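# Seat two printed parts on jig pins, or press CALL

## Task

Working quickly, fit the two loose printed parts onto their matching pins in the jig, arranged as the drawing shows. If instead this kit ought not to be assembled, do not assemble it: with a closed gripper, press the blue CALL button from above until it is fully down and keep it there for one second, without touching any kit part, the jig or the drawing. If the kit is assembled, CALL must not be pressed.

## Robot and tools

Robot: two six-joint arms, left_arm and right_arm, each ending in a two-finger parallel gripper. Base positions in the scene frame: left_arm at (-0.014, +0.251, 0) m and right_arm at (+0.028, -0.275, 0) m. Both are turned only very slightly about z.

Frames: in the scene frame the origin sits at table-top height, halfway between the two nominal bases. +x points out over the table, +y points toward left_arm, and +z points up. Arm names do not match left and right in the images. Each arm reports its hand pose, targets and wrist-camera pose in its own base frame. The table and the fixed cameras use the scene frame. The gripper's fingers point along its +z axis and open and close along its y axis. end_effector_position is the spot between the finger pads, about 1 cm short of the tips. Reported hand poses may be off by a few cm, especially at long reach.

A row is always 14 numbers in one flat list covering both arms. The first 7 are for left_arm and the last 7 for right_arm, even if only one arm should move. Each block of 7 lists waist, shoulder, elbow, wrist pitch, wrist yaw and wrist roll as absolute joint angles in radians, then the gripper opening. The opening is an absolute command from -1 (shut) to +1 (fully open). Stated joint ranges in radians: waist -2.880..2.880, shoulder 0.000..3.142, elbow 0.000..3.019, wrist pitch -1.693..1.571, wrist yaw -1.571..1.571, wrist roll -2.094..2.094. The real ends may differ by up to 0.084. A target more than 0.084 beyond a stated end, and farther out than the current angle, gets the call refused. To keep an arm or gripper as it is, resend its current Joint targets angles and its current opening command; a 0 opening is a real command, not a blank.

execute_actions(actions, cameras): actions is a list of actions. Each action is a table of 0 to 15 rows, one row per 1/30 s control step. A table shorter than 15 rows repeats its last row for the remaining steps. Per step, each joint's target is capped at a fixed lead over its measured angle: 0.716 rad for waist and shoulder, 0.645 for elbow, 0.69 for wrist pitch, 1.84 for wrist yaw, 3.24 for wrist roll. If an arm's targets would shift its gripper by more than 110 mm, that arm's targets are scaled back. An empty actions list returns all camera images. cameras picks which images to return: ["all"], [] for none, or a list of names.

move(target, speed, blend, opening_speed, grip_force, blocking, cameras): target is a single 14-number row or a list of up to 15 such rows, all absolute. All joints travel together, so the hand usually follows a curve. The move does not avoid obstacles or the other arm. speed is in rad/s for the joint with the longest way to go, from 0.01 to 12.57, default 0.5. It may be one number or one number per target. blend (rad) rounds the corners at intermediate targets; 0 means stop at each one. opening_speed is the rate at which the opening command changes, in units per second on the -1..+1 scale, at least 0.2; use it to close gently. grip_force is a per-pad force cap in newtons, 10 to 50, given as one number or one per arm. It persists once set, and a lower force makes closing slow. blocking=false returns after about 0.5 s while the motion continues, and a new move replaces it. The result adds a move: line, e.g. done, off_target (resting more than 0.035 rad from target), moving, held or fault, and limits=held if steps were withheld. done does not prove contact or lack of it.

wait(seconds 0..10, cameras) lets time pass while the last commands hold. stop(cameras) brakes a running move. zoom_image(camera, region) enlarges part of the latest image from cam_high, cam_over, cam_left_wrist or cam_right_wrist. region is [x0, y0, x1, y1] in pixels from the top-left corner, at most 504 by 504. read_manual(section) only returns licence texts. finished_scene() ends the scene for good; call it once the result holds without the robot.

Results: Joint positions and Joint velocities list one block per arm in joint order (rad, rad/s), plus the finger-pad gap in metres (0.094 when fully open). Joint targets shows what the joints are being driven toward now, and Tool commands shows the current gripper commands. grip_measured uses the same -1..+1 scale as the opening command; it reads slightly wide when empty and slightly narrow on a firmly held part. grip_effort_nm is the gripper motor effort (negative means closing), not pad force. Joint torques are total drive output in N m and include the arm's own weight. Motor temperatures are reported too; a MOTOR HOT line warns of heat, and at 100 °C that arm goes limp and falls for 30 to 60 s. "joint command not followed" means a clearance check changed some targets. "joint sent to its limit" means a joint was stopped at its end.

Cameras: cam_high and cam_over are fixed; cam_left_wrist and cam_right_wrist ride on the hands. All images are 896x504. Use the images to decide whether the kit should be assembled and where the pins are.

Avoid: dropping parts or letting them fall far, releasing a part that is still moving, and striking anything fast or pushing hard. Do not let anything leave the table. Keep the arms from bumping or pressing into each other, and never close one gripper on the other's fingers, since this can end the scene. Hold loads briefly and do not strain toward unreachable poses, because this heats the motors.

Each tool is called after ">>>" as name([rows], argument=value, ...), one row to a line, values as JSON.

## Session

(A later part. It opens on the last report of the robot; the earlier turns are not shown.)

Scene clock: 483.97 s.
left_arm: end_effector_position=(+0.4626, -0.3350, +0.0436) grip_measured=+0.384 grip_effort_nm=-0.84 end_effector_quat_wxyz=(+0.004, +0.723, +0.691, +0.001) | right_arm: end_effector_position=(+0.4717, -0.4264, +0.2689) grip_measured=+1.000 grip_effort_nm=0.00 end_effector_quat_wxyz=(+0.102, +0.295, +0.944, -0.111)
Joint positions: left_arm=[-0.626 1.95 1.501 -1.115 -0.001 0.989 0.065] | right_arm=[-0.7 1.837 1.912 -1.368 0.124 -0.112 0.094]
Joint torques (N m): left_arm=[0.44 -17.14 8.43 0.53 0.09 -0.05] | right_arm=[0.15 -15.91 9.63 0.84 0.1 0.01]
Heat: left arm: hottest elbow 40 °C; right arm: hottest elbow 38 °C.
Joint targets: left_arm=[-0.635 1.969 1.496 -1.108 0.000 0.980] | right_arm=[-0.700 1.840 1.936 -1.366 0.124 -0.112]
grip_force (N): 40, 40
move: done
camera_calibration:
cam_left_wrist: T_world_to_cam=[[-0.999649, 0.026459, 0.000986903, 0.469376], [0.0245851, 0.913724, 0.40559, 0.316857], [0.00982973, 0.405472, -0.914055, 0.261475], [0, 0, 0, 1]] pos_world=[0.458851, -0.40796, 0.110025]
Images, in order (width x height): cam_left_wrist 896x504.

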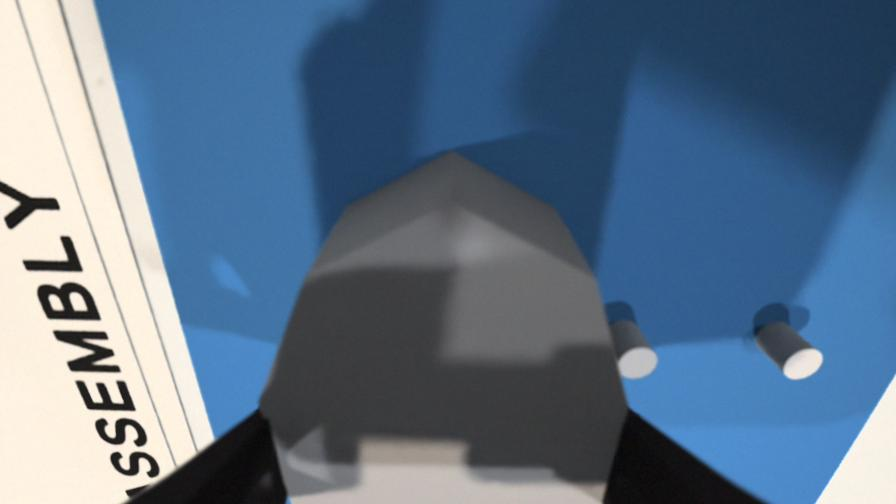

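>>> move(target=[-0.635, 1.977, 1.4875, -1.097, 0, 0.980, 0.25, -0.7, 1.840, 1.936, -1.366, 0.124, -0.112, 1], speed=0.04, cameras=["cam_left_wrist"])

Scene clock: 489.03 s.
left_arm: end_effector_position=(+0.4625, -0.3349, +0.0423) grip_measured=+0.384 grip_effort_nm=-0.84 end_effector_quat_wxyz=(+0.004, +0.723, +0.691, +0.001) | right_arm: end_effector_position=(+0.4717, -0.4264, +0.2689) grip_measured=+1.000 grip_effort_nm=0.00 end_effector_quat_wxyz=(+0.102, +0.295, +0.944, -0.111)
Joint positions: left_arm=[-0.626 1.95 1.498 -1.11 -0.001 0.989 0.065] | right_arm=[-0.7 1.837 1.912 -1.368 0.124 -0.112 0.094]
Joint torques (N m): left_arm=[0.38 -16.5 7.92 0.84 0.09 -0.05] | right_arm=[0.56 -15.68 9.58 0.8 0.09 0.02]
Heat: left arm: hottest elbow 40 °C; right arm: hottest elbow 38 °C.
Joint targets: left_arm=[-0.635 1.977 1.488 -1.097 0.000 0.980] | right_arm=[-0.700 1.840 1.936 -1.366 0.124 -0.112]
grip_force (N): 40, 40
move: done
camera_calibration:
cam_left_wrist: T_world_to_cam=[[-0.999661, 0.0260226, -0.000229475, 0.469231], [0.0237025, 0.914102, 0.404791, 0.317899], [0.0107435, 0.404649, -0.914409, 0.25962], [0, 0, 0, 1]] pos_world=[0.458748, -0.407858, 0.108824]
Images, in order (width x height): cam_left_wrist 896x504.

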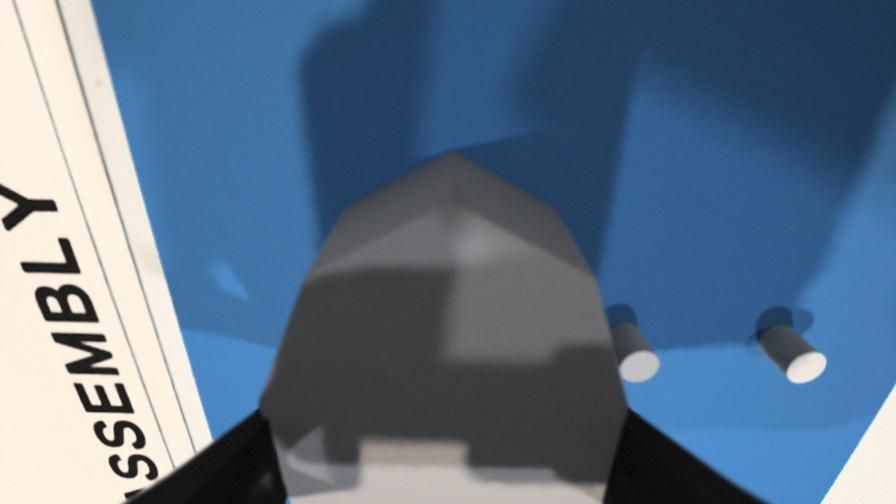

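>>> wait(seconds=0.1, cameras=["cam_high", "cam_over"])

>>> zoom_image(camera="cam_high", region=[440, 200, 580, 360])

>>> zoom_image(camera="cam_over", region=[420, 250, 680, 450])

Scene clock: 498.97 s.
left_arm: end_effector_position=(+0.4625, -0.3349, +0.0423) grip_measured=+0.384 grip_effort_nm=-0.84 end_effector_quat_wxyz=(+0.004, +0.723, +0.691, +0.001) | right_arm: end_effector_position=(+0.4717, -0.4264, +0.2689) grip_measured=+1.000 grip_effort_nm=0.00 end_effector_quat_wxyz=(+0.102, +0.295, +0.944, -0.111)
Joint positions: left_arm=[-0.626 1.95 1.498 -1.11 -0.001 0.989 0.065] | right_arm=[-0.7 1.837 1.912 -1.368 0.124 -0.112 0.094]
Joint torques (N m): left_arm=[0.03 -16.73 7.97 0.75 0.09 -0.08] | right_arm=[0.44 -15.56 9.69 0.8 0.09 0.01]
Heat: left arm: hottest elbow 40 °C; right arm: hottest elbow 38 °C.
Joint targets: left_arm=[-0.635 1.977 1.488 -1.097 0.000 0.980] | right_arm=[-0.700 1.840 1.936 -1.366 0.124 -0.112]
Tool commands: left_gripper/opening=+0.25 right_gripper/opening=+1.0
grip_force (N): 40, 40
wait: 0.10 s; at rest from the start
Images, in order (width x height): cam_high 896x504, cam_over 896x504.

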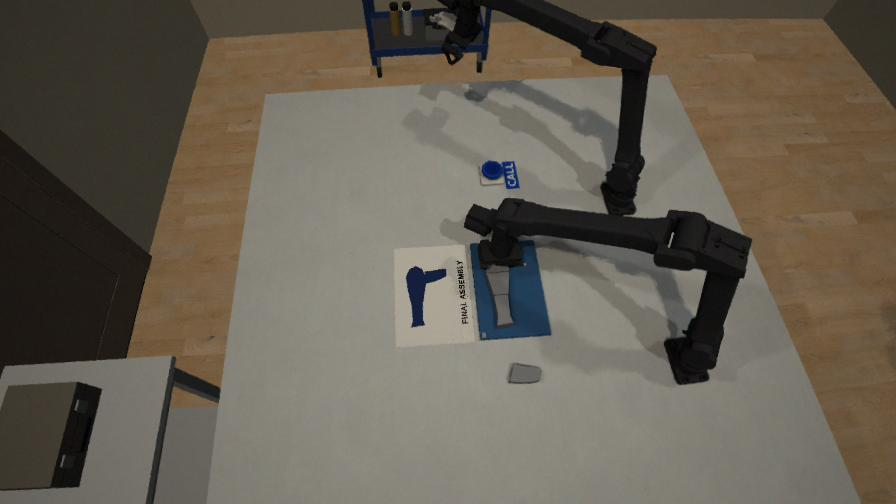

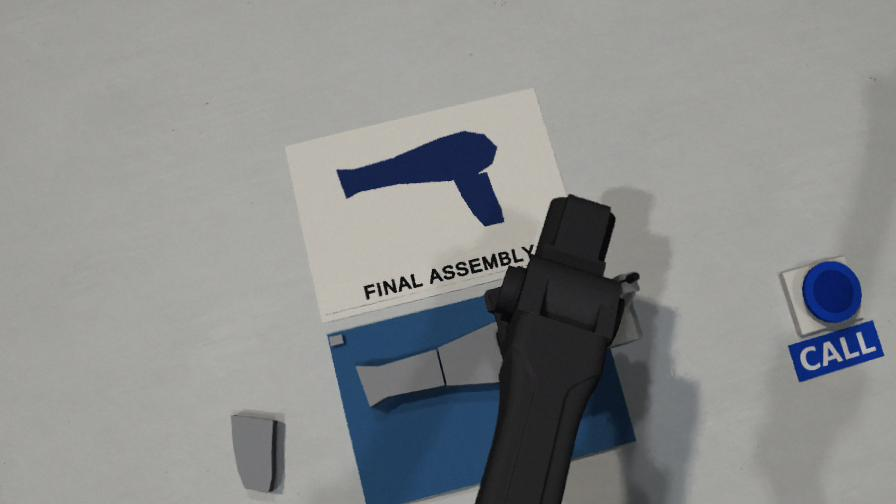

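Scaled by 3.150 from the camera's 896x504 image, which has a finer 1280x720 frame.

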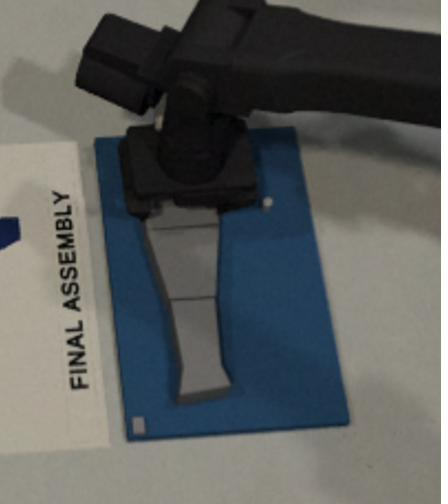

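Scaled by 1.938 from the camera's 896x504 image, which has a finer 1280x720 frame.

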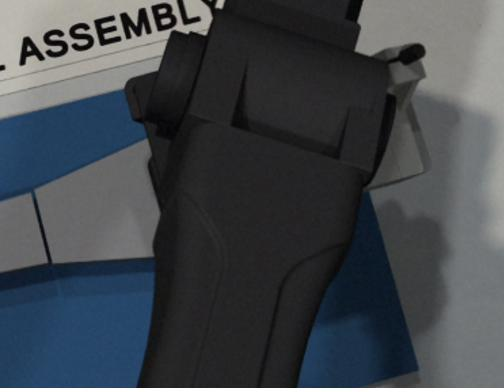

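>>> zoom_image(camera="cam_high", region=[475, 255, 525, 305])

Scaled by 10.080 from the camera's 896x504 image, which has a finer 1280x720 frame.

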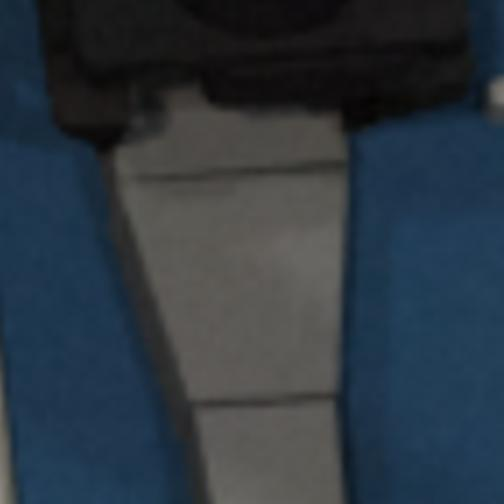

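>>> move([
  [-0.633, 1.9685, 1.497, -1.108, 0, 0.982, 0.25, -0.7, 1.840, 1.936, -1.366, 0.124, -0.112, 1],
  [-0.633, 1.9685, 1.497, -1.108, 0, 0.982, 0.75, -0.7, 1.840, 1.936, -1.366, 0.124, -0.112, 1],
  [-0.633, 1.885, 1.61, -1.245, 0, 0.982, 0.75, -0.7, 1.840, 1.936, -1.366, 0.124, -0.112, 1],
  [-0.078, 1.56, 1.234, -1.214, 0, 0.135, 0.75, -0.7, 1.840, 1.936, -1.366, 0.124, -0.112, 1],
], speed=[0.05, 0.05, 0.25, 0.8], blend=[0, 0, 0.03, 0], opening_speed=1.0, cameras=["cam_over", "cam_left_wrist"])

Scene clock: 542.50 s.
left_arm: end_effector_position=(+0.4538, -0.0331, +0.1365) grip_measured=+0.748 grip_effort_nm=0.11 end_effector_quat_wxyz=(+0.007, +0.108, +0.994, +0.001) | right_arm: end_effector_position=(+0.4717, -0.4264, +0.2689) grip_measured=+1.000 grip_effort_nm=0.00 end_effector_quat_wxyz=(+0.102, +0.295, +0.944, -0.111)
Joint positions: left_arm=[-0.072 1.573 1.24 -1.224 -0.001 0.145 0.082] | right_arm=[-0.7 1.837 1.912 -1.368 0.124 -0.112 0.094]
Joint torques (N m): left_arm=[0.62 -14.27 8.85 0.77 0.02 -0.06] | right_arm=[0.85 -16.15 9.77 0.87 0.07 -0.02]
Heat: left arm: hottest elbow 40 °C; right arm: hottest elbow 38 °C.
Joint targets: left_arm=[-0.078 1.560 1.234 -1.214 0.000 0.135] | right_arm=[-0.700 1.840 1.936 -1.366 0.124 -0.112]
grip_force (N): 40, 40
move: done
camera_calibration:
cam_left_wrist: T_world_to_cam=[[-0.197153, -0.980357, 0.0055966, 0.0544272], [-0.899797, 0.183213, 0.395979, 0.400228], [-0.389226, 0.0730328, -0.918243, 0.394683], [0, 0, 0, 1]] pos_world=[0.524475, -0.0487937, 0.203628]
Images, in order (width x height): cam_over 896x504, cam_left_wrist 896x504.

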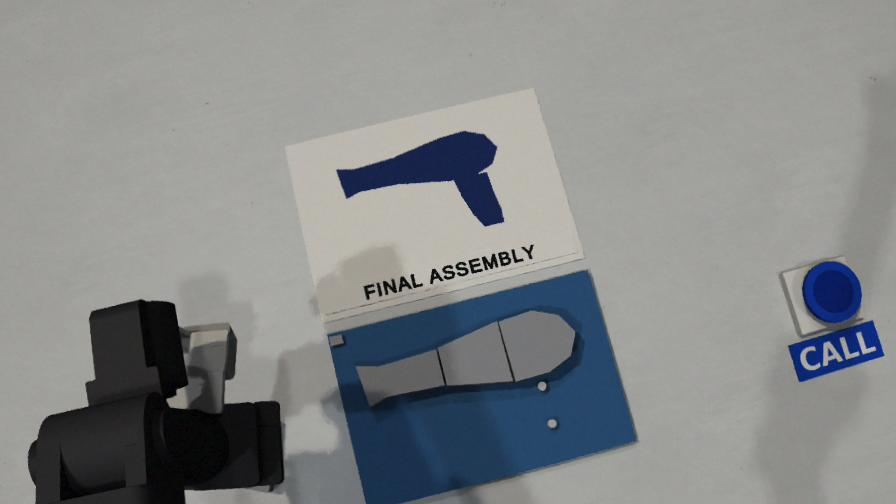

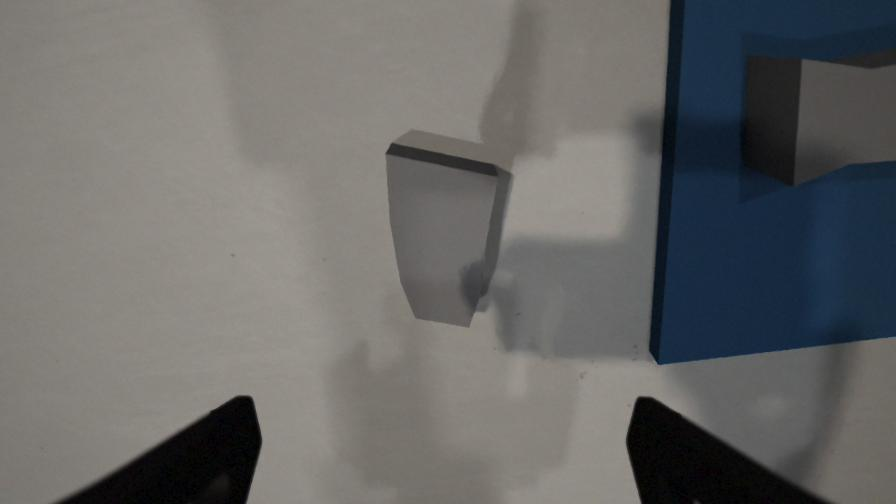

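>>> zoom_image(camera="cam_left_wrist", region=[370, 120, 530, 340])

>>> zoom_image(camera="cam_over", region=[480, 295, 600, 445])

Scaled by 2.291 from the camera's 896x504 image, which has a finer 1280x720 frame.

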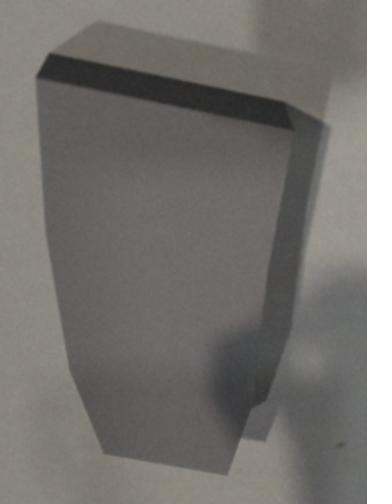

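Scaled by 3.360 from the camera's 896x504 image, which has a finer 1280x720 frame.

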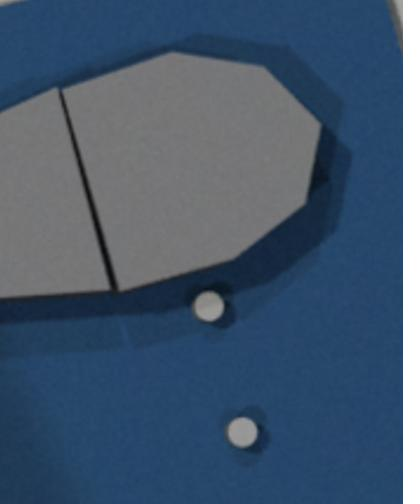

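>>> move(target=[-0.077, 1.735, 1.094, -0.938, 0, 0.135, 0.75, -0.7, 1.840, 1.936, -1.366, 0.124, -0.112, 1], speed=0.35, cameras=["cam_left_wrist"])

Scene clock: 632.63 s.
left_arm: end_effector_position=(+0.4540, -0.0331, +0.0231) grip_measured=+0.748 grip_effort_nm=0.11 end_effector_quat_wxyz=(-0.001, +0.108, +0.994, +0.000) | right_arm: end_effector_position=(+0.4717, -0.4264, +0.2689) grip_measured=+1.000 grip_effort_nm=0.00 end_effector_quat_wxyz=(+0.102, +0.295, +0.944, -0.111)
Joint positions: left_arm=[-0.072 1.722 1.097 -0.948 -0.001 0.144 0.082] | right_arm=[-0.7 1.837 1.912 -1.368 0.124 -0.112 0.094]
Joint torques (N m): left_arm=[0.5 -13.04 7.83 0.68 0.04 -0.04] | right_arm=[0.67 -15.85 9.66 0.66 0.1 -0.03]
Motor temperatures (°C): left_arm=[28 32 40 27 27 26 26] | right_arm=[22 32 39 26 25 23 24]
Heat: left arm: hottest elbow 40 °C; right arm: hottest elbow 39 °C.
Joint targets: left_arm=[-0.077 1.735 1.094 -0.938 0.000 0.135] | right_arm=[-0.700 1.840 1.936 -1.366 0.124 -0.112]
grip_force (N): 40, 40
move: done
camera_calibration:
cam_left_wrist: T_world_to_cam=[[-0.196251, -0.980524, 0.0076949, 0.05466], [-0.893355, 0.182028, 0.410831, 0.442007], [-0.404231, 0.0737518, -0.911679, 0.297411], [0, 0, 0, 1]] pos_world=[0.525819, -0.048797, 0.0891323]
Images, in order (width x height): cam_left_wrist 896x504.

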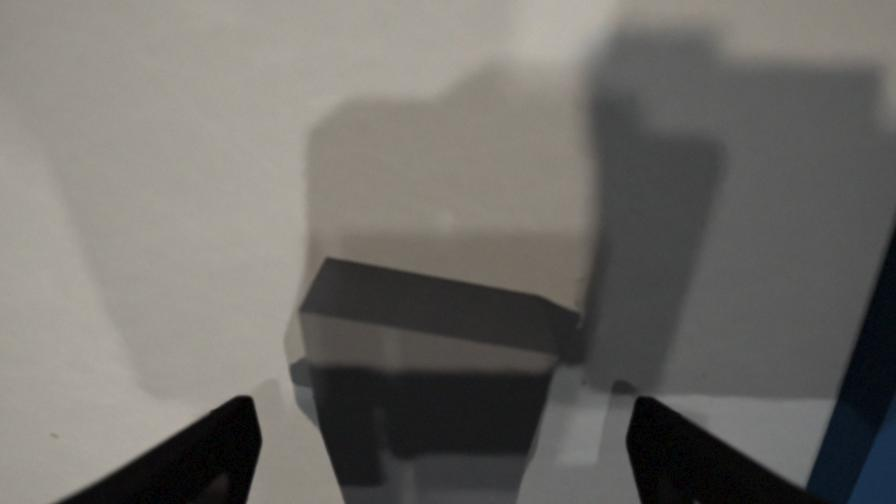

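>>> move([
  [-0.062, 1.7373, 1.0915, -0.9335, 0, 0.135, 0.75, -0.7, 1.840, 1.936, -1.366, 0.124, -0.112, 1],
  [-0.062, 1.7373, 1.0915, -0.9335, 0, 0.135, -0.27, -0.7, 1.840, 1.936, -1.366, 0.124, -0.112, 1],
], speed=0.1, opening_speed=0.6, cameras=["cam_left_wrist"])

>>> zoom_image(camera="cam_left_wrist", region=[270, 230, 630, 504])

Scene clock: 650.47 s.
left_arm: end_effector_position=(+0.4555, -0.0325, +0.0231) grip_measured=-0.121 grip_effort_nm=-0.82 end_effector_quat_wxyz=(+0.002, +0.107, +0.994, +0.000) | right_arm: end_effector_position=(+0.4717, -0.4264, +0.2689) grip_measured=+1.000 grip_effort_nm=0.00 end_effector_quat_wxyz=(+0.102, +0.295, +0.944, -0.111)
Joint positions: left_arm=[-0.07 1.722 1.097 -0.942 -0.001 0.144 0.041] | right_arm=[-0.7 1.837 1.912 -1.368 0.124 -0.112 0.094]
Joint torques (N m): left_arm=[1.32 -12.92 7.54 0.65 0.03 -0.07] | right_arm=[0.21 -16.03 9.72 0.81 0.07 0.04]
Heat: left arm: hottest elbow 40 °C; right arm: hottest elbow 39 °C.
Joint targets: left_arm=[-0.062 1.737 1.091 -0.933 0.000 0.135] | right_arm=[-0.700 1.840 1.936 -1.366 0.124 -0.112]
grip_force (N): 40, 40
move: done
camera_calibration:
cam_left_wrist: T_world_to_cam=[[-0.194863, -0.980805, 0.00701791, 0.0548731], [-0.895927, 0.180903, 0.405696, 0.444447], [-0.399178, 0.0727677, -0.913981, 0.295659], [0, 0, 0, 1]] pos_world=[0.526905, -0.0480962, 0.089531]
Images, in order (width x height): cam_left_wrist 896x504.

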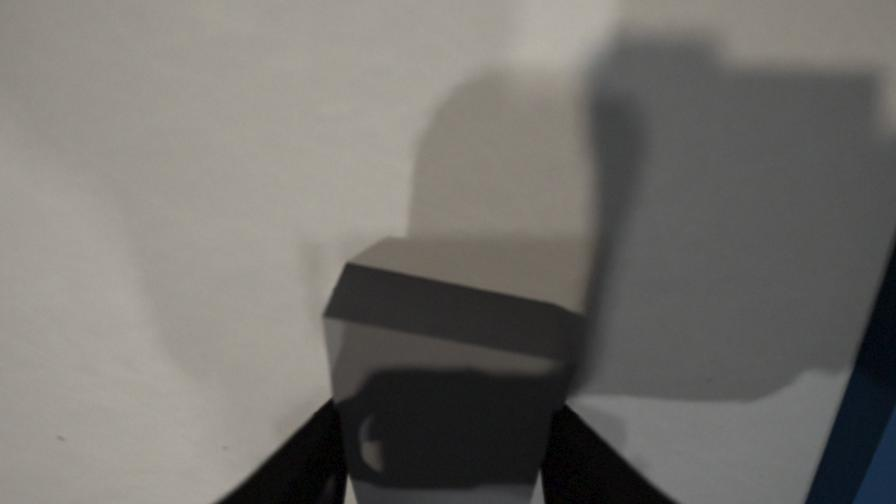

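Scaled by 1.400 from the camera's 896x504 image, which has a finer 1280x720 frame.

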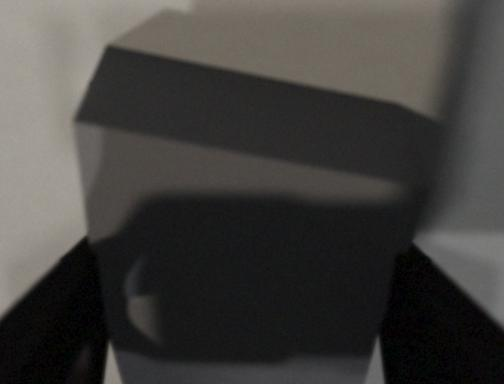

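>>> zoom_image(camera="cam_left_wrist", region=[500, 270, 620, 430])

>>> zoom_image(camera="cam_left_wrist", region=[290, 230, 410, 430])

Scaled by 3.150 from the camera's 896x504 image, which has a finer 1280x720 frame.

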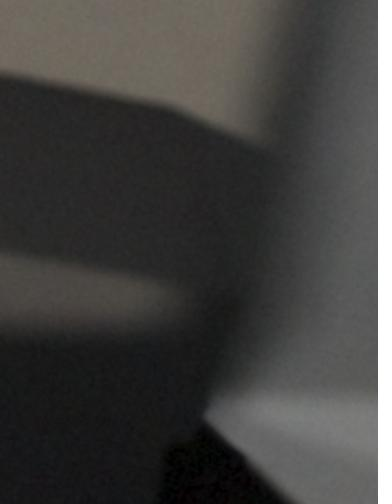

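Scaled by 2.520 from the camera's 896x504 image, which has a finer 1280x720 frame.

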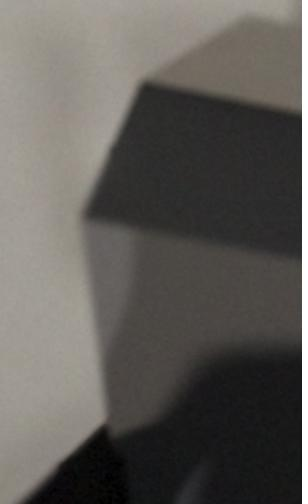

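>>> move([
  [-0.062, 1.61, 1.24, -1.15, 0, 0.135, -0.27, -0.7, 1.840, 1.936, -1.366, 0.124, -0.112, 1],
  [-0.705, 1.797, 1.465, -1.209, 0, -0.8605, -0.27, -0.7, 1.840, 1.936, -1.366, 0.124, -0.112, 1],
], speed=[0.35, 0.8], blend=[0.04, 0], cameras=["cam_left_wrist", "cam_over"])

>>> zoom_image(camera="cam_left_wrist", region=[270, 180, 670, 480])

Scene clock: 698.17 s.
left_arm: end_effector_position=(+0.3946, -0.3418, +0.0990) grip_measured=-0.122 grip_effort_nm=-0.84 end_effector_quat_wxyz=(-0.002, -0.069, +0.998, +0.001) | right_arm: end_effector_position=(+0.4717, -0.4264, +0.2689) grip_measured=+1.000 grip_effort_nm=0.00 end_effector_quat_wxyz=(+0.102, +0.295, +0.944, -0.111)
Joint positions: left_arm=[-0.713 1.782 1.407 -1.2 0.001 -0.851 0.041] | right_arm=[-0.7 1.837 1.912 -1.368 0.124 -0.112 0.094]
Joint torques (N m): left_arm=[1.44 -15.15 14.16 -0.14 -0.1 -0.07] | right_arm=[0.62 -15.79 9.58 0.84 0.07 0.03]
Heat: left arm: hottest elbow 40 °C; right arm: hottest elbow 39 °C.
Joint targets: left_arm=[-0.705 1.797 1.465 -1.209 0.000 -0.861] | right_arm=[-0.700 1.840 1.936 -1.366 0.124 -0.112]
grip_force (N): 40, 40
move: off_target (left_arm); left_arm: the elbow is farthest, 0.058 rad from its target
camera_calibration:
cam_left_wrist: T_world_to_cam=[[0.155799, -0.987773, 0.00556364, -0.401533], [-0.900637, -0.139737, 0.411492, 0.306723], [-0.405683, -0.0691208, -0.911396, 0.317107], [0, 0, 0, 1]] pos_world=[0.46745, -0.331844, 0.16503]
Images, in order (width x height): cam_over 896x504, cam_left_wrist 896x504.

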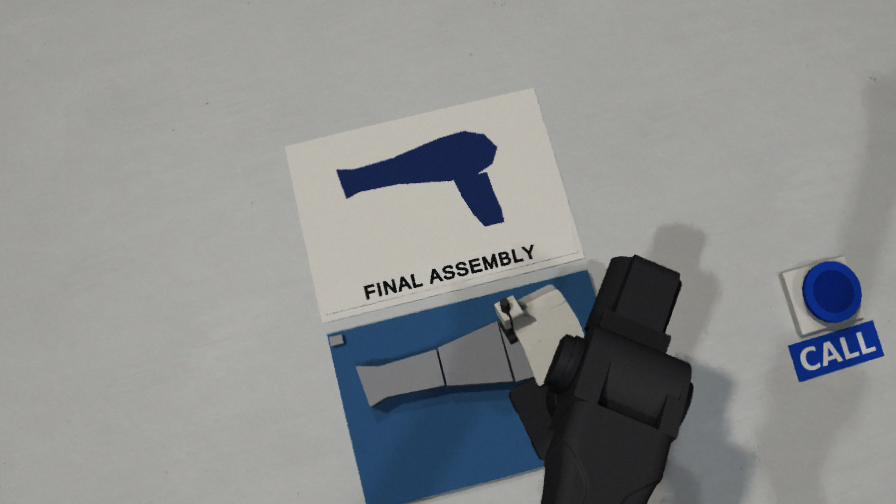

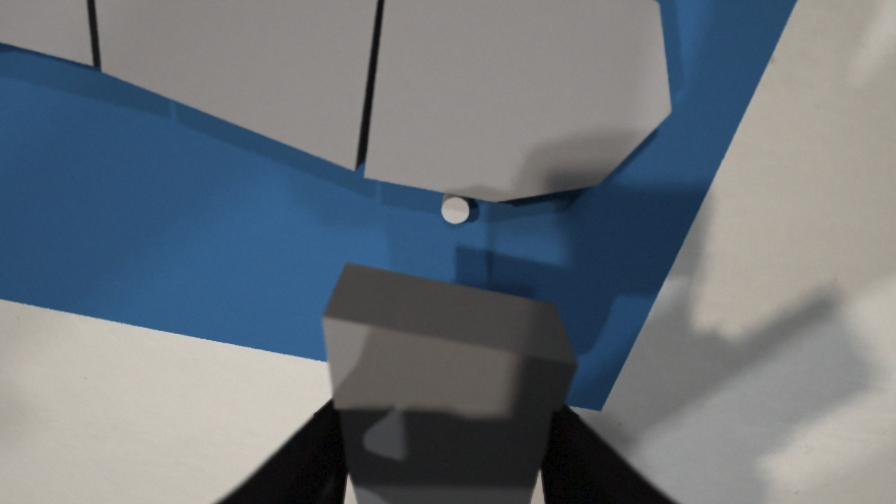

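Scaled by 1.260 from the camera's 896x504 image, which has a finer 1280x720 frame.

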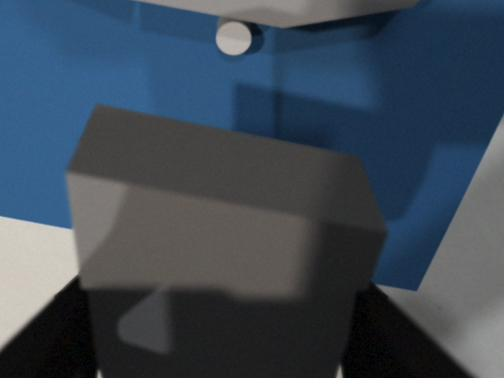

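>>> zoom_image(camera="cam_left_wrist", region=[340, 120, 520, 240])

>>> zoom_image(camera="cam_left_wrist", region=[480, 80, 690, 230])

Scaled by 2.800 from the camera's 896x504 image, which has a finer 1280x720 frame.

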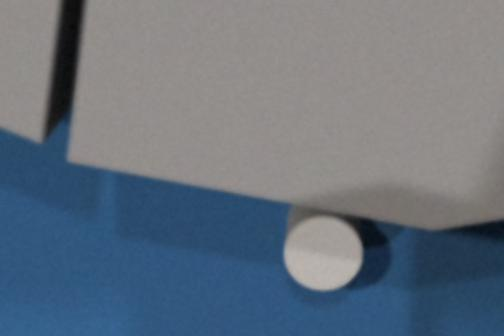

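Scaled by 2.400 from the camera's 896x504 image, which has a finer 1280x720 frame.

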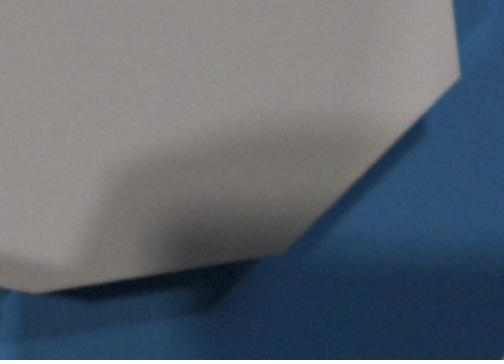

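>>> zoom_image(camera="cam_over", region=[435, 155, 515, 235])

>>> zoom_image(camera="cam_over", region=[330, 145, 410, 205])

Scaled by 6.300 from the camera's 896x504 image, which has a finer 1280x720 frame.

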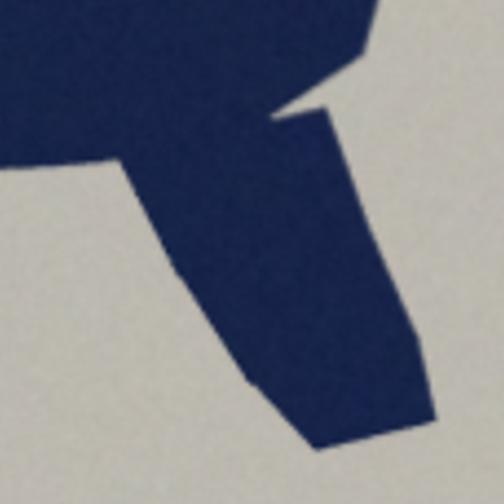

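Scaled by 6.300 from the camera's 896x504 image, which has a finer 1280x720 frame.

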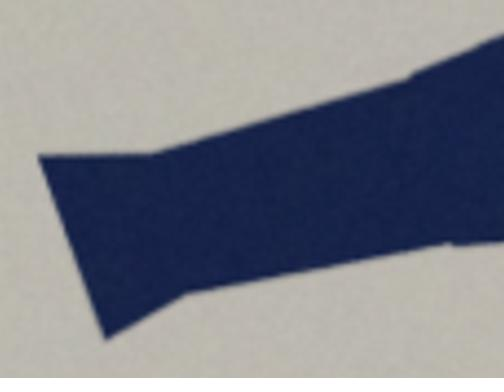

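>>> move(target=[-0.694, 1.837, 1.393, -1.132, 0, -0.879, -0.27, -0.7, 1.840, 1.936, -1.366, 0.124, -0.112, 1], speed=0.2, cameras=["cam_left_wrist"])

>>> zoom_image(camera="cam_left_wrist", region=[310, 200, 670, 400])

Scene clock: 803.67 s.
left_arm: end_effector_position=(+0.4038, -0.3423, +0.0728) grip_measured=-0.122 grip_effort_nm=-0.84 end_effector_quat_wxyz=(-0.001, -0.084, +0.996, +0.000) | right_arm: end_effector_position=(+0.4717, -0.4264, +0.2689) grip_measured=+1.000 grip_effort_nm=0.00 end_effector_quat_wxyz=(+0.102, +0.295, +0.944, -0.111)
Joint positions: left_arm=[-0.702 1.824 1.394 -1.142 0.001 -0.87 0.041] | right_arm=[-0.7 1.837 1.912 -1.368 0.124 -0.112 0.094]
Joint torques (N m): left_arm=[1.44 -15.5 8.85 0.64 -0.09 -0.06] | right_arm=[1.03 -15.97 9.58 0.72 0.09 0]
Motor temperatures (°C): left_arm=[27 33 50 27 27 26 27] | right_arm=[22 32 40 26 25 23 24]
Heat: left arm: hottest elbow 50 °C; right arm: hottest elbow 40 °C.
Joint targets: left_arm=[-0.694 1.837 1.393 -1.132 0.000 -0.879] | right_arm=[-0.700 1.840 1.936 -1.366 0.124 -0.112]
grip_force (N): 40, 40
move: done
camera_calibration:
cam_left_wrist: T_world_to_cam=[[0.184716, -0.982763, 0.00756425, -0.413357], [-0.896996, -0.165441, 0.409911, 0.315573], [-0.401594, -0.0825023, -0.912094, 0.290718], [0, 0, 0, 1]] pos_world=[0.476172, -0.330038, 0.138932]
Images, in order (width x height): cam_left_wrist 896x504.

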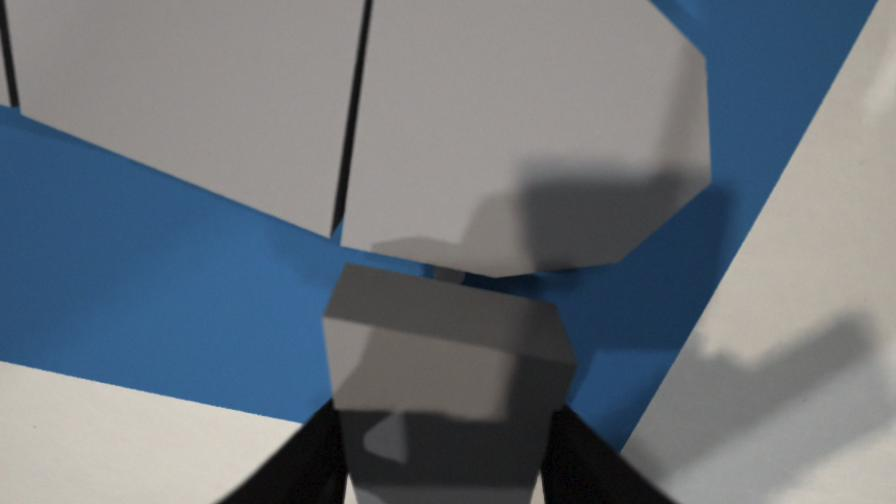

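Scaled by 1.400 from the camera's 896x504 image, which has a finer 1280x720 frame.

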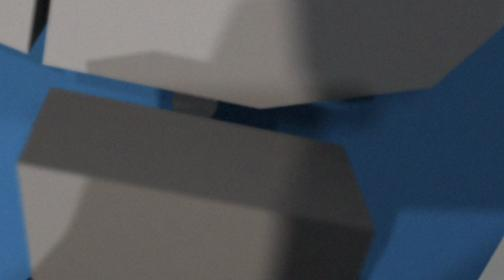

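>>> zoom_image(camera="cam_left_wrist", region=[310, 210, 510, 330])

>>> zoom_image(camera="cam_left_wrist", region=[440, 240, 640, 400])

Scaled by 2.520 from the camera's 896x504 image, which has a finer 1280x720 frame.

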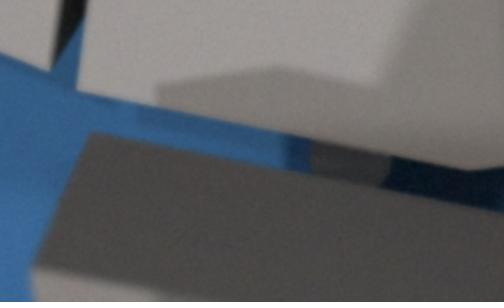

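Scaled by 2.520 from the camera's 896x504 image, which has a finer 1280x720 frame.

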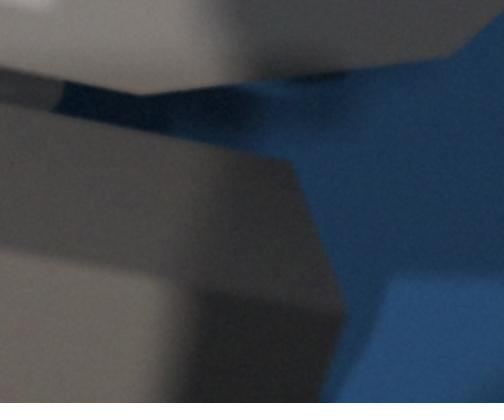

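>>> move(target=[-0.694, 1.862, 1.3605, -1.072, 0, -0.884, -0.27, -0.7, 1.840, 1.936, -1.366, 0.124, -0.112, 1], speed=0.1, cameras=["cam_left_wrist"])

>>> zoom_image(camera="cam_left_wrist", region=[280, 230, 480, 400])

>>> zoom_image(camera="cam_left_wrist", region=[430, 260, 630, 430])

Scene clock: 826.63 s.
left_arm: end_effector_position=(+0.4069, -0.3450, +0.0632) grip_measured=-0.122 grip_effort_nm=-0.84 end_effector_quat_wxyz=(+0.007, -0.087, +0.996, -0.008) | right_arm: end_effector_position=(+0.4717, -0.4264, +0.2689) grip_measured=+1.000 grip_effort_nm=0.00 end_effector_quat_wxyz=(+0.102, +0.295, +0.944, -0.111)
Joint positions: left_arm=[-0.702 1.831 1.376 -1.094 0.001 -0.876 0.041] | right_arm=[-0.7 1.837 1.912 -1.368 0.124 -0.112 0.094]
Joint torques (N m): left_arm=[1.55 -14.33 7.54 1.18 -0.09 -0.04] | right_arm=[0.62 -15.56 9.69 0.8 0.09 0]
Motor temperatures (°C): left_arm=[27 33 45 27 27 25 27] | right_arm=[22 32 40 26 25 23 24]
Heat: left arm: hottest elbow 45 °C; right arm: hottest elbow 40 °C.
Joint targets: left_arm=[-0.694 1.862 1.361 -1.072 0.000 -0.884] | right_arm=[-0.700 1.840 1.936 -1.366 0.124 -0.112]
grip_force (N): 40, 40
move: done
camera_calibration:
cam_left_wrist: T_world_to_cam=[[0.191144, -0.981227, 0.0256296, -0.419792], [-0.902833, -0.165507, 0.396864, 0.325022], [-0.385172, -0.0989974, -0.91752, 0.270923], [0, 0, 0, 1]] pos_world=[0.478033, -0.331298, 0.130347]
Images, in order (width x height): cam_left_wrist 896x504.

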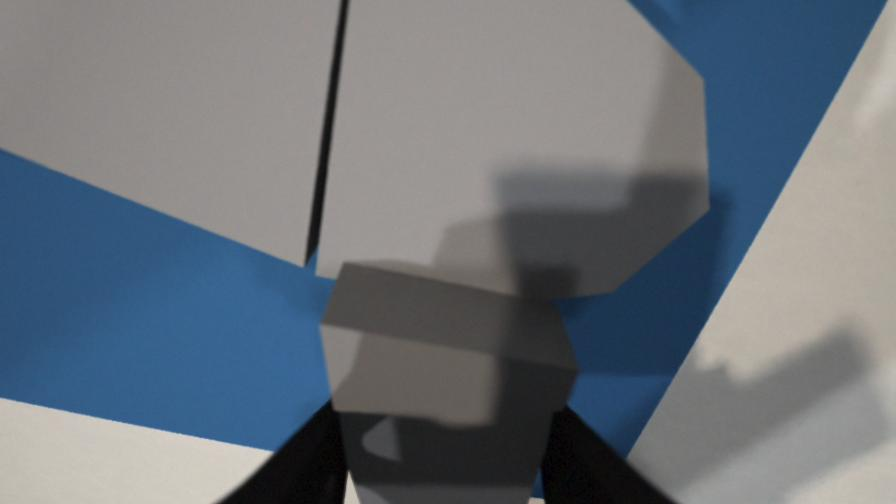

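Scaled by 2.520 from the camera's 896x504 image, which has a finer 1280x720 frame.

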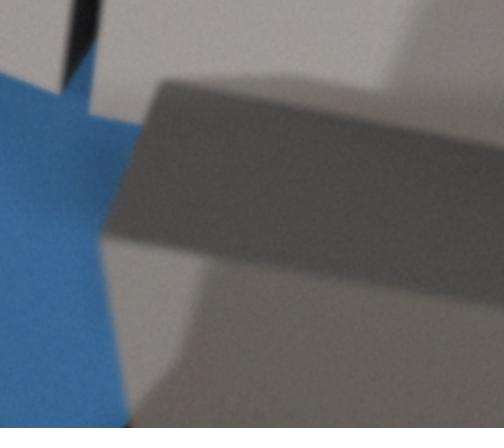

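Scaled by 2.520 from the camera's 896x504 image, which has a finer 1280x720 frame.

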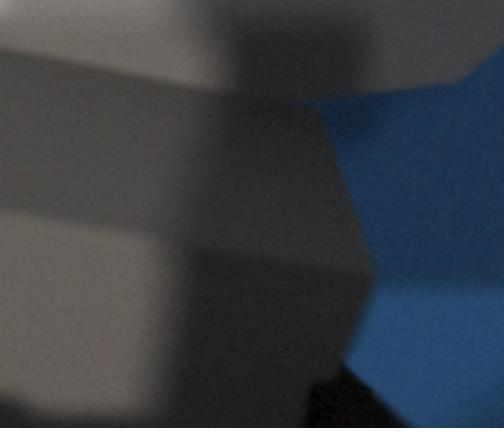

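>>> move(target=[-0.694, 1.80, 1.445, -1.155, 0, -0.884, -0.27, -0.7, 1.840, 1.936, -1.366, 0.124, -0.112, 1], speed=0.15, cameras=["cam_left_wrist"])

>>> zoom_image(camera="cam_left_wrist", region=[300, 190, 500, 350])

>>> zoom_image(camera="cam_left_wrist", region=[440, 220, 640, 400])

Scene clock: 836.97 s.
left_arm: end_effector_position=(+0.4018, -0.3407, +0.0712) grip_measured=-0.122 grip_effort_nm=-0.84 end_effector_quat_wxyz=(-0.004, -0.087, +0.996, +0.003) | right_arm: end_effector_position=(+0.4717, -0.4264, +0.2689) grip_measured=+1.000 grip_effort_nm=0.00 end_effector_quat_wxyz=(+0.102, +0.295, +0.944, -0.111)
Joint positions: left_arm=[-0.702 1.825 1.391 -1.147 0.001 -0.876 0.041] | right_arm=[-0.7 1.837 1.912 -1.368 0.124 -0.112 0.094]
Joint torques (N m): left_arm=[1.79 -19.08 13.45 -0.16 -0.1 -0.04] | right_arm=[0.67 -16.21 9.58 0.75 0.09 0.03]
Heat: left arm: hottest elbow 44 °C; right arm: hottest elbow 40 °C.
Joint targets: left_arm=[-0.694 1.800 1.445 -1.155 0.000 -0.884] | right_arm=[-0.700 1.840 1.936 -1.366 0.124 -0.112]
grip_force (N): 40, 40
move: off_target (left_arm); left_arm: the elbow is farthest, 0.054 rad from its target
camera_calibration:
cam_left_wrist: T_world_to_cam=[[0.191489, -0.981495, 0.000703067, -0.413252], [-0.892888, -0.173904, 0.415341, 0.309831], [-0.407532, -0.080161, -0.909666, 0.291559], [0, 0, 0, 1]] pos_world=[0.474597, -0.328352, 0.136826]
Images, in order (width x height): cam_left_wrist 896x504.

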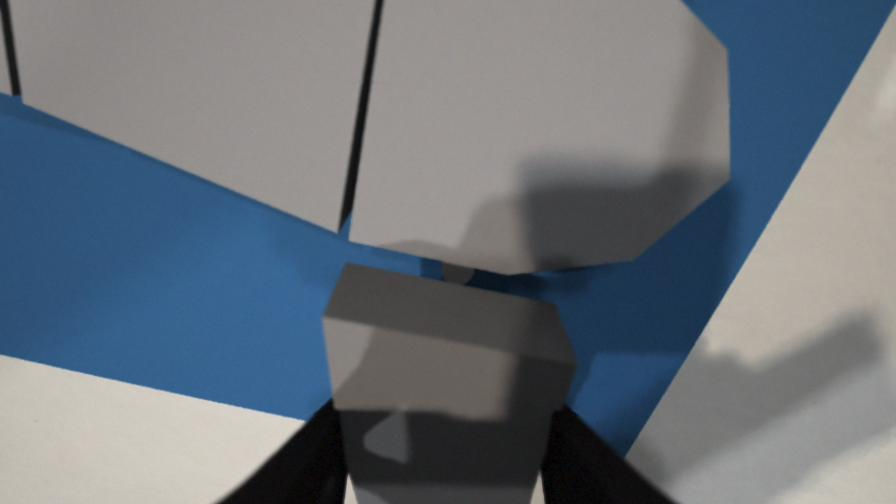

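Scaled by 2.520 from the camera's 896x504 image, which has a finer 1280x720 frame.

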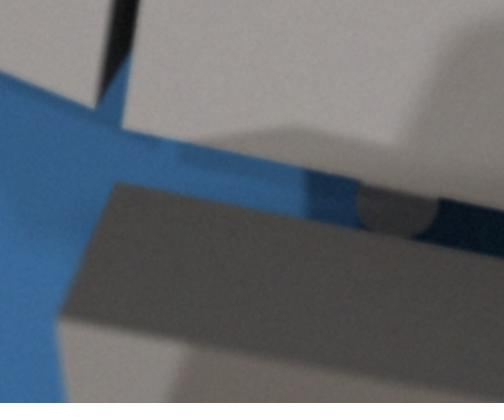

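Scaled by 2.520 from the camera's 896x504 image, which has a finer 1280x720 frame.

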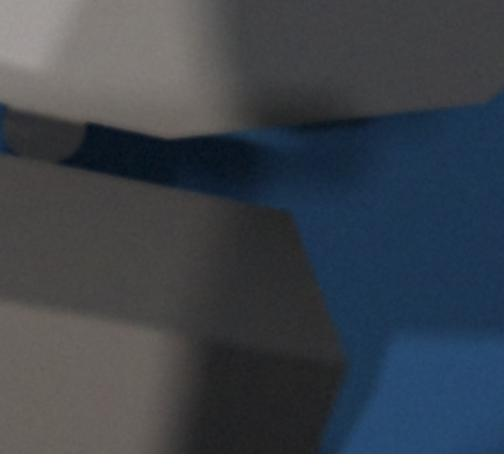

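>>> move(target=[-0.710, 1.836, 1.383, -1.121, 0, -0.884, -0.27, -0.7, 1.840, 1.936, -1.366, 0.124, -0.112, 1], speed=0.1, cameras=["cam_left_wrist"])

>>> zoom_image(camera="cam_left_wrist", region=[300, 190, 500, 350])

>>> zoom_image(camera="cam_left_wrist", region=[440, 220, 640, 400])

Scene clock: 865.27 s.
left_arm: end_effector_position=(+0.4031, -0.3418, +0.0694) grip_measured=-0.122 grip_effort_nm=-0.84 end_effector_quat_wxyz=(+0.000, -0.087, +0.996, -0.001) | right_arm: end_effector_position=(+0.4717, -0.4264, +0.2689) grip_measured=+1.000 grip_effort_nm=0.00 end_effector_quat_wxyz=(+0.102, +0.295, +0.944, -0.111)
Joint positions: left_arm=[-0.702 1.825 1.385 -1.131 0.001 -0.876 0.041] | right_arm=[-0.7 1.837 1.912 -1.368 0.124 -0.112 0.094]
Joint torques (N m): left_arm=[0.38 -16.21 8.72 0.62 -0.11 -0.04] | right_arm=[0.26 -15.97 9.76 0.91 0.06 0.04]
Heat: left arm: hottest elbow 47 °C; right arm: hottest elbow 40 °C.
Joint targets: left_arm=[-0.710 1.836 1.383 -1.121 0.000 -0.884] | right_arm=[-0.700 1.840 1.936 -1.366 0.124 -0.112]
grip_force (N): 40, 40
move: done
camera_calibration:
cam_left_wrist: T_world_to_cam=[[0.191472, -0.981457, 0.00898858, -0.415172], [-0.896249, -0.171101, 0.409222, 0.314294], [-0.400096, -0.0864104, -0.91239, 0.285423], [0, 0, 0, 1]] pos_world=[0.475376, -0.329034, 0.135533]
Images, in order (width x height): cam_left_wrist 896x504.

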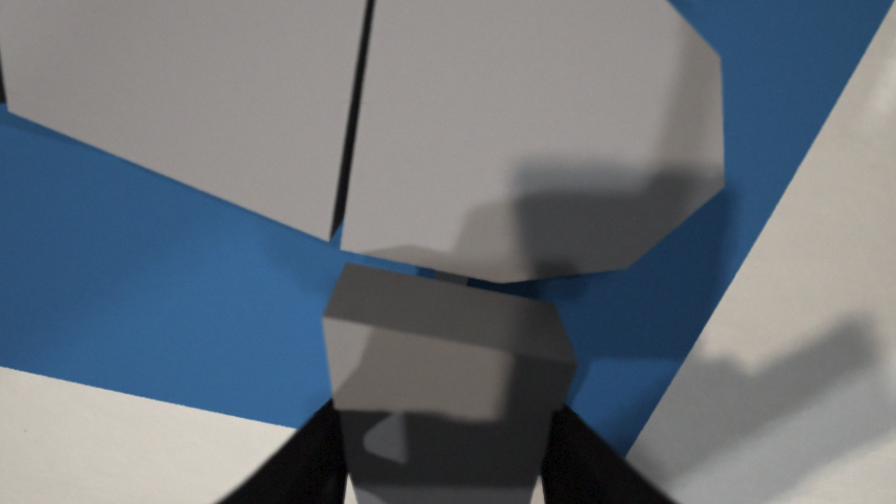

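Scaled by 2.520 from the camera's 896x504 image, which has a finer 1280x720 frame.

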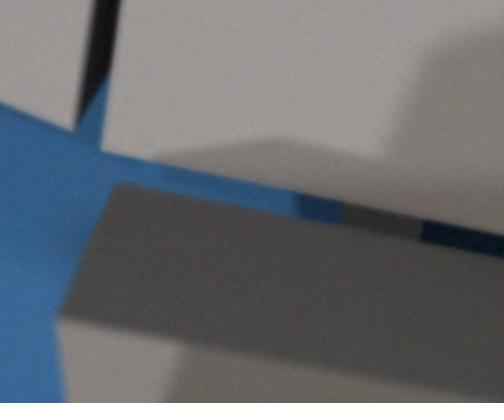

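Scaled by 2.520 from the camera's 896x504 image, which has a finer 1280x720 frame.

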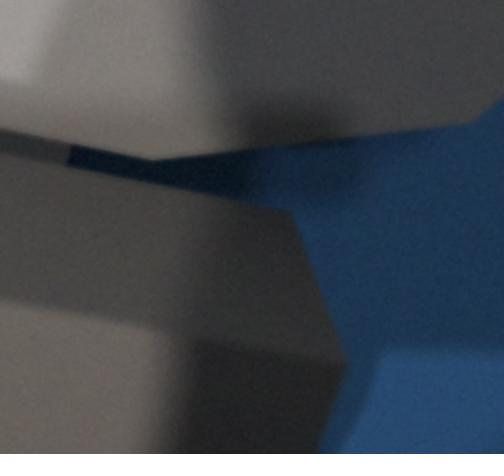

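>>> move([
  [-0.7125, 1.8385, 1.3757, -1.1113, 0, -0.884, -0.27, -0.7, 1.840, 1.936, -1.366, 0.124, -0.112, 1],
  [-0.7125, 1.8511, 1.3647, -1.0877, 0, -0.884, -0.27, -0.7, 1.840, 1.936, -1.366, 0.124, -0.112, 1],
], speed=0.06, cameras=["cam_left_wrist"])

>>> zoom_image(camera="cam_left_wrist", region=[290, 220, 490, 380])

>>> zoom_image(camera="cam_left_wrist", region=[440, 240, 640, 400])

Scene clock: 884.60 s.
left_arm: end_effector_position=(+0.4041, -0.3436, +0.0645) grip_measured=-0.122 grip_effort_nm=-0.84 end_effector_quat_wxyz=(+0.005, -0.086, +0.996, -0.006) | right_arm: end_effector_position=(+0.4717, -0.4264, +0.2689) grip_measured=+1.000 grip_effort_nm=0.00 end_effector_quat_wxyz=(+0.102, +0.295, +0.944, -0.111)
Joint positions: left_arm=[-0.704 1.826 1.373 -1.102 0.001 -0.876 0.041] | right_arm=[-0.7 1.837 1.912 -1.368 0.124 -0.112 0.094]
Joint torques (N m): left_arm=[0.26 -14.86 8.2 0.81 -0.08 -0.03] | right_arm=[0.38 -15.27 9.72 0.76 0.08 0.04]
Heat: left arm: hottest elbow 45 °C; right arm: hottest elbow 40 °C.
Joint targets: left_arm=[-0.712 1.851 1.365 -1.088 0.000 -0.884] | right_arm=[-0.700 1.840 1.936 -1.366 0.124 -0.112]
grip_force (N): 40, 40
move: done
camera_calibration:
cam_left_wrist: T_world_to_cam=[[0.189792, -0.981607, 0.0206811, -0.417204], [-0.9013, -0.165833, 0.400196, 0.321268], [-0.389405, -0.0945938, -0.916196, 0.27427], [0, 0, 0, 1]] pos_world=[0.475543, -0.330309, 0.131343]
Images, in order (width x height): cam_left_wrist 896x504.

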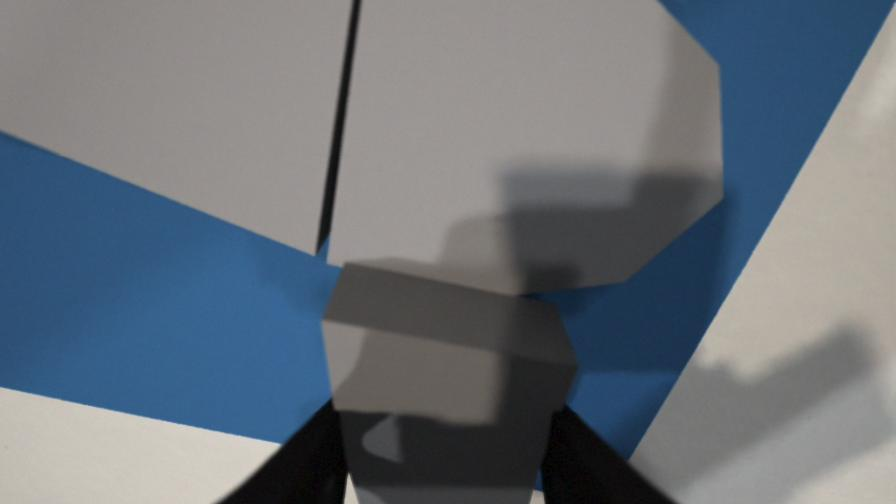

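Scaled by 2.520 from the camera's 896x504 image, which has a finer 1280x720 frame.

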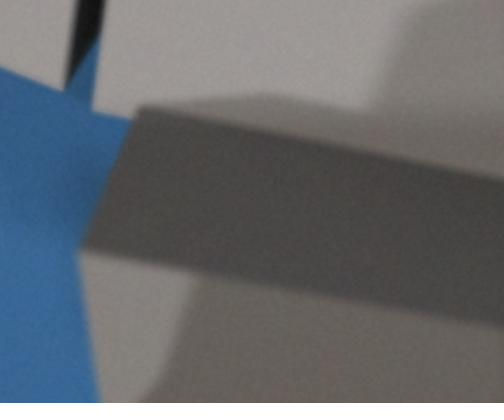

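Scaled by 2.520 from the camera's 896x504 image, which has a finer 1280x720 frame.

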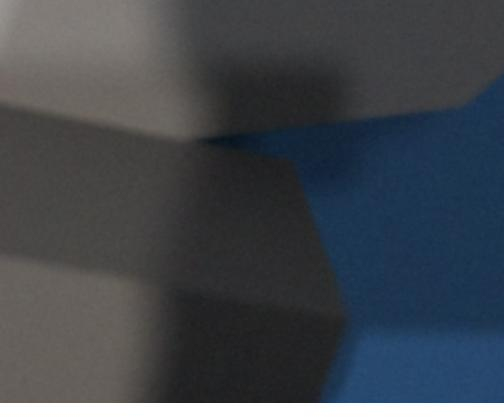

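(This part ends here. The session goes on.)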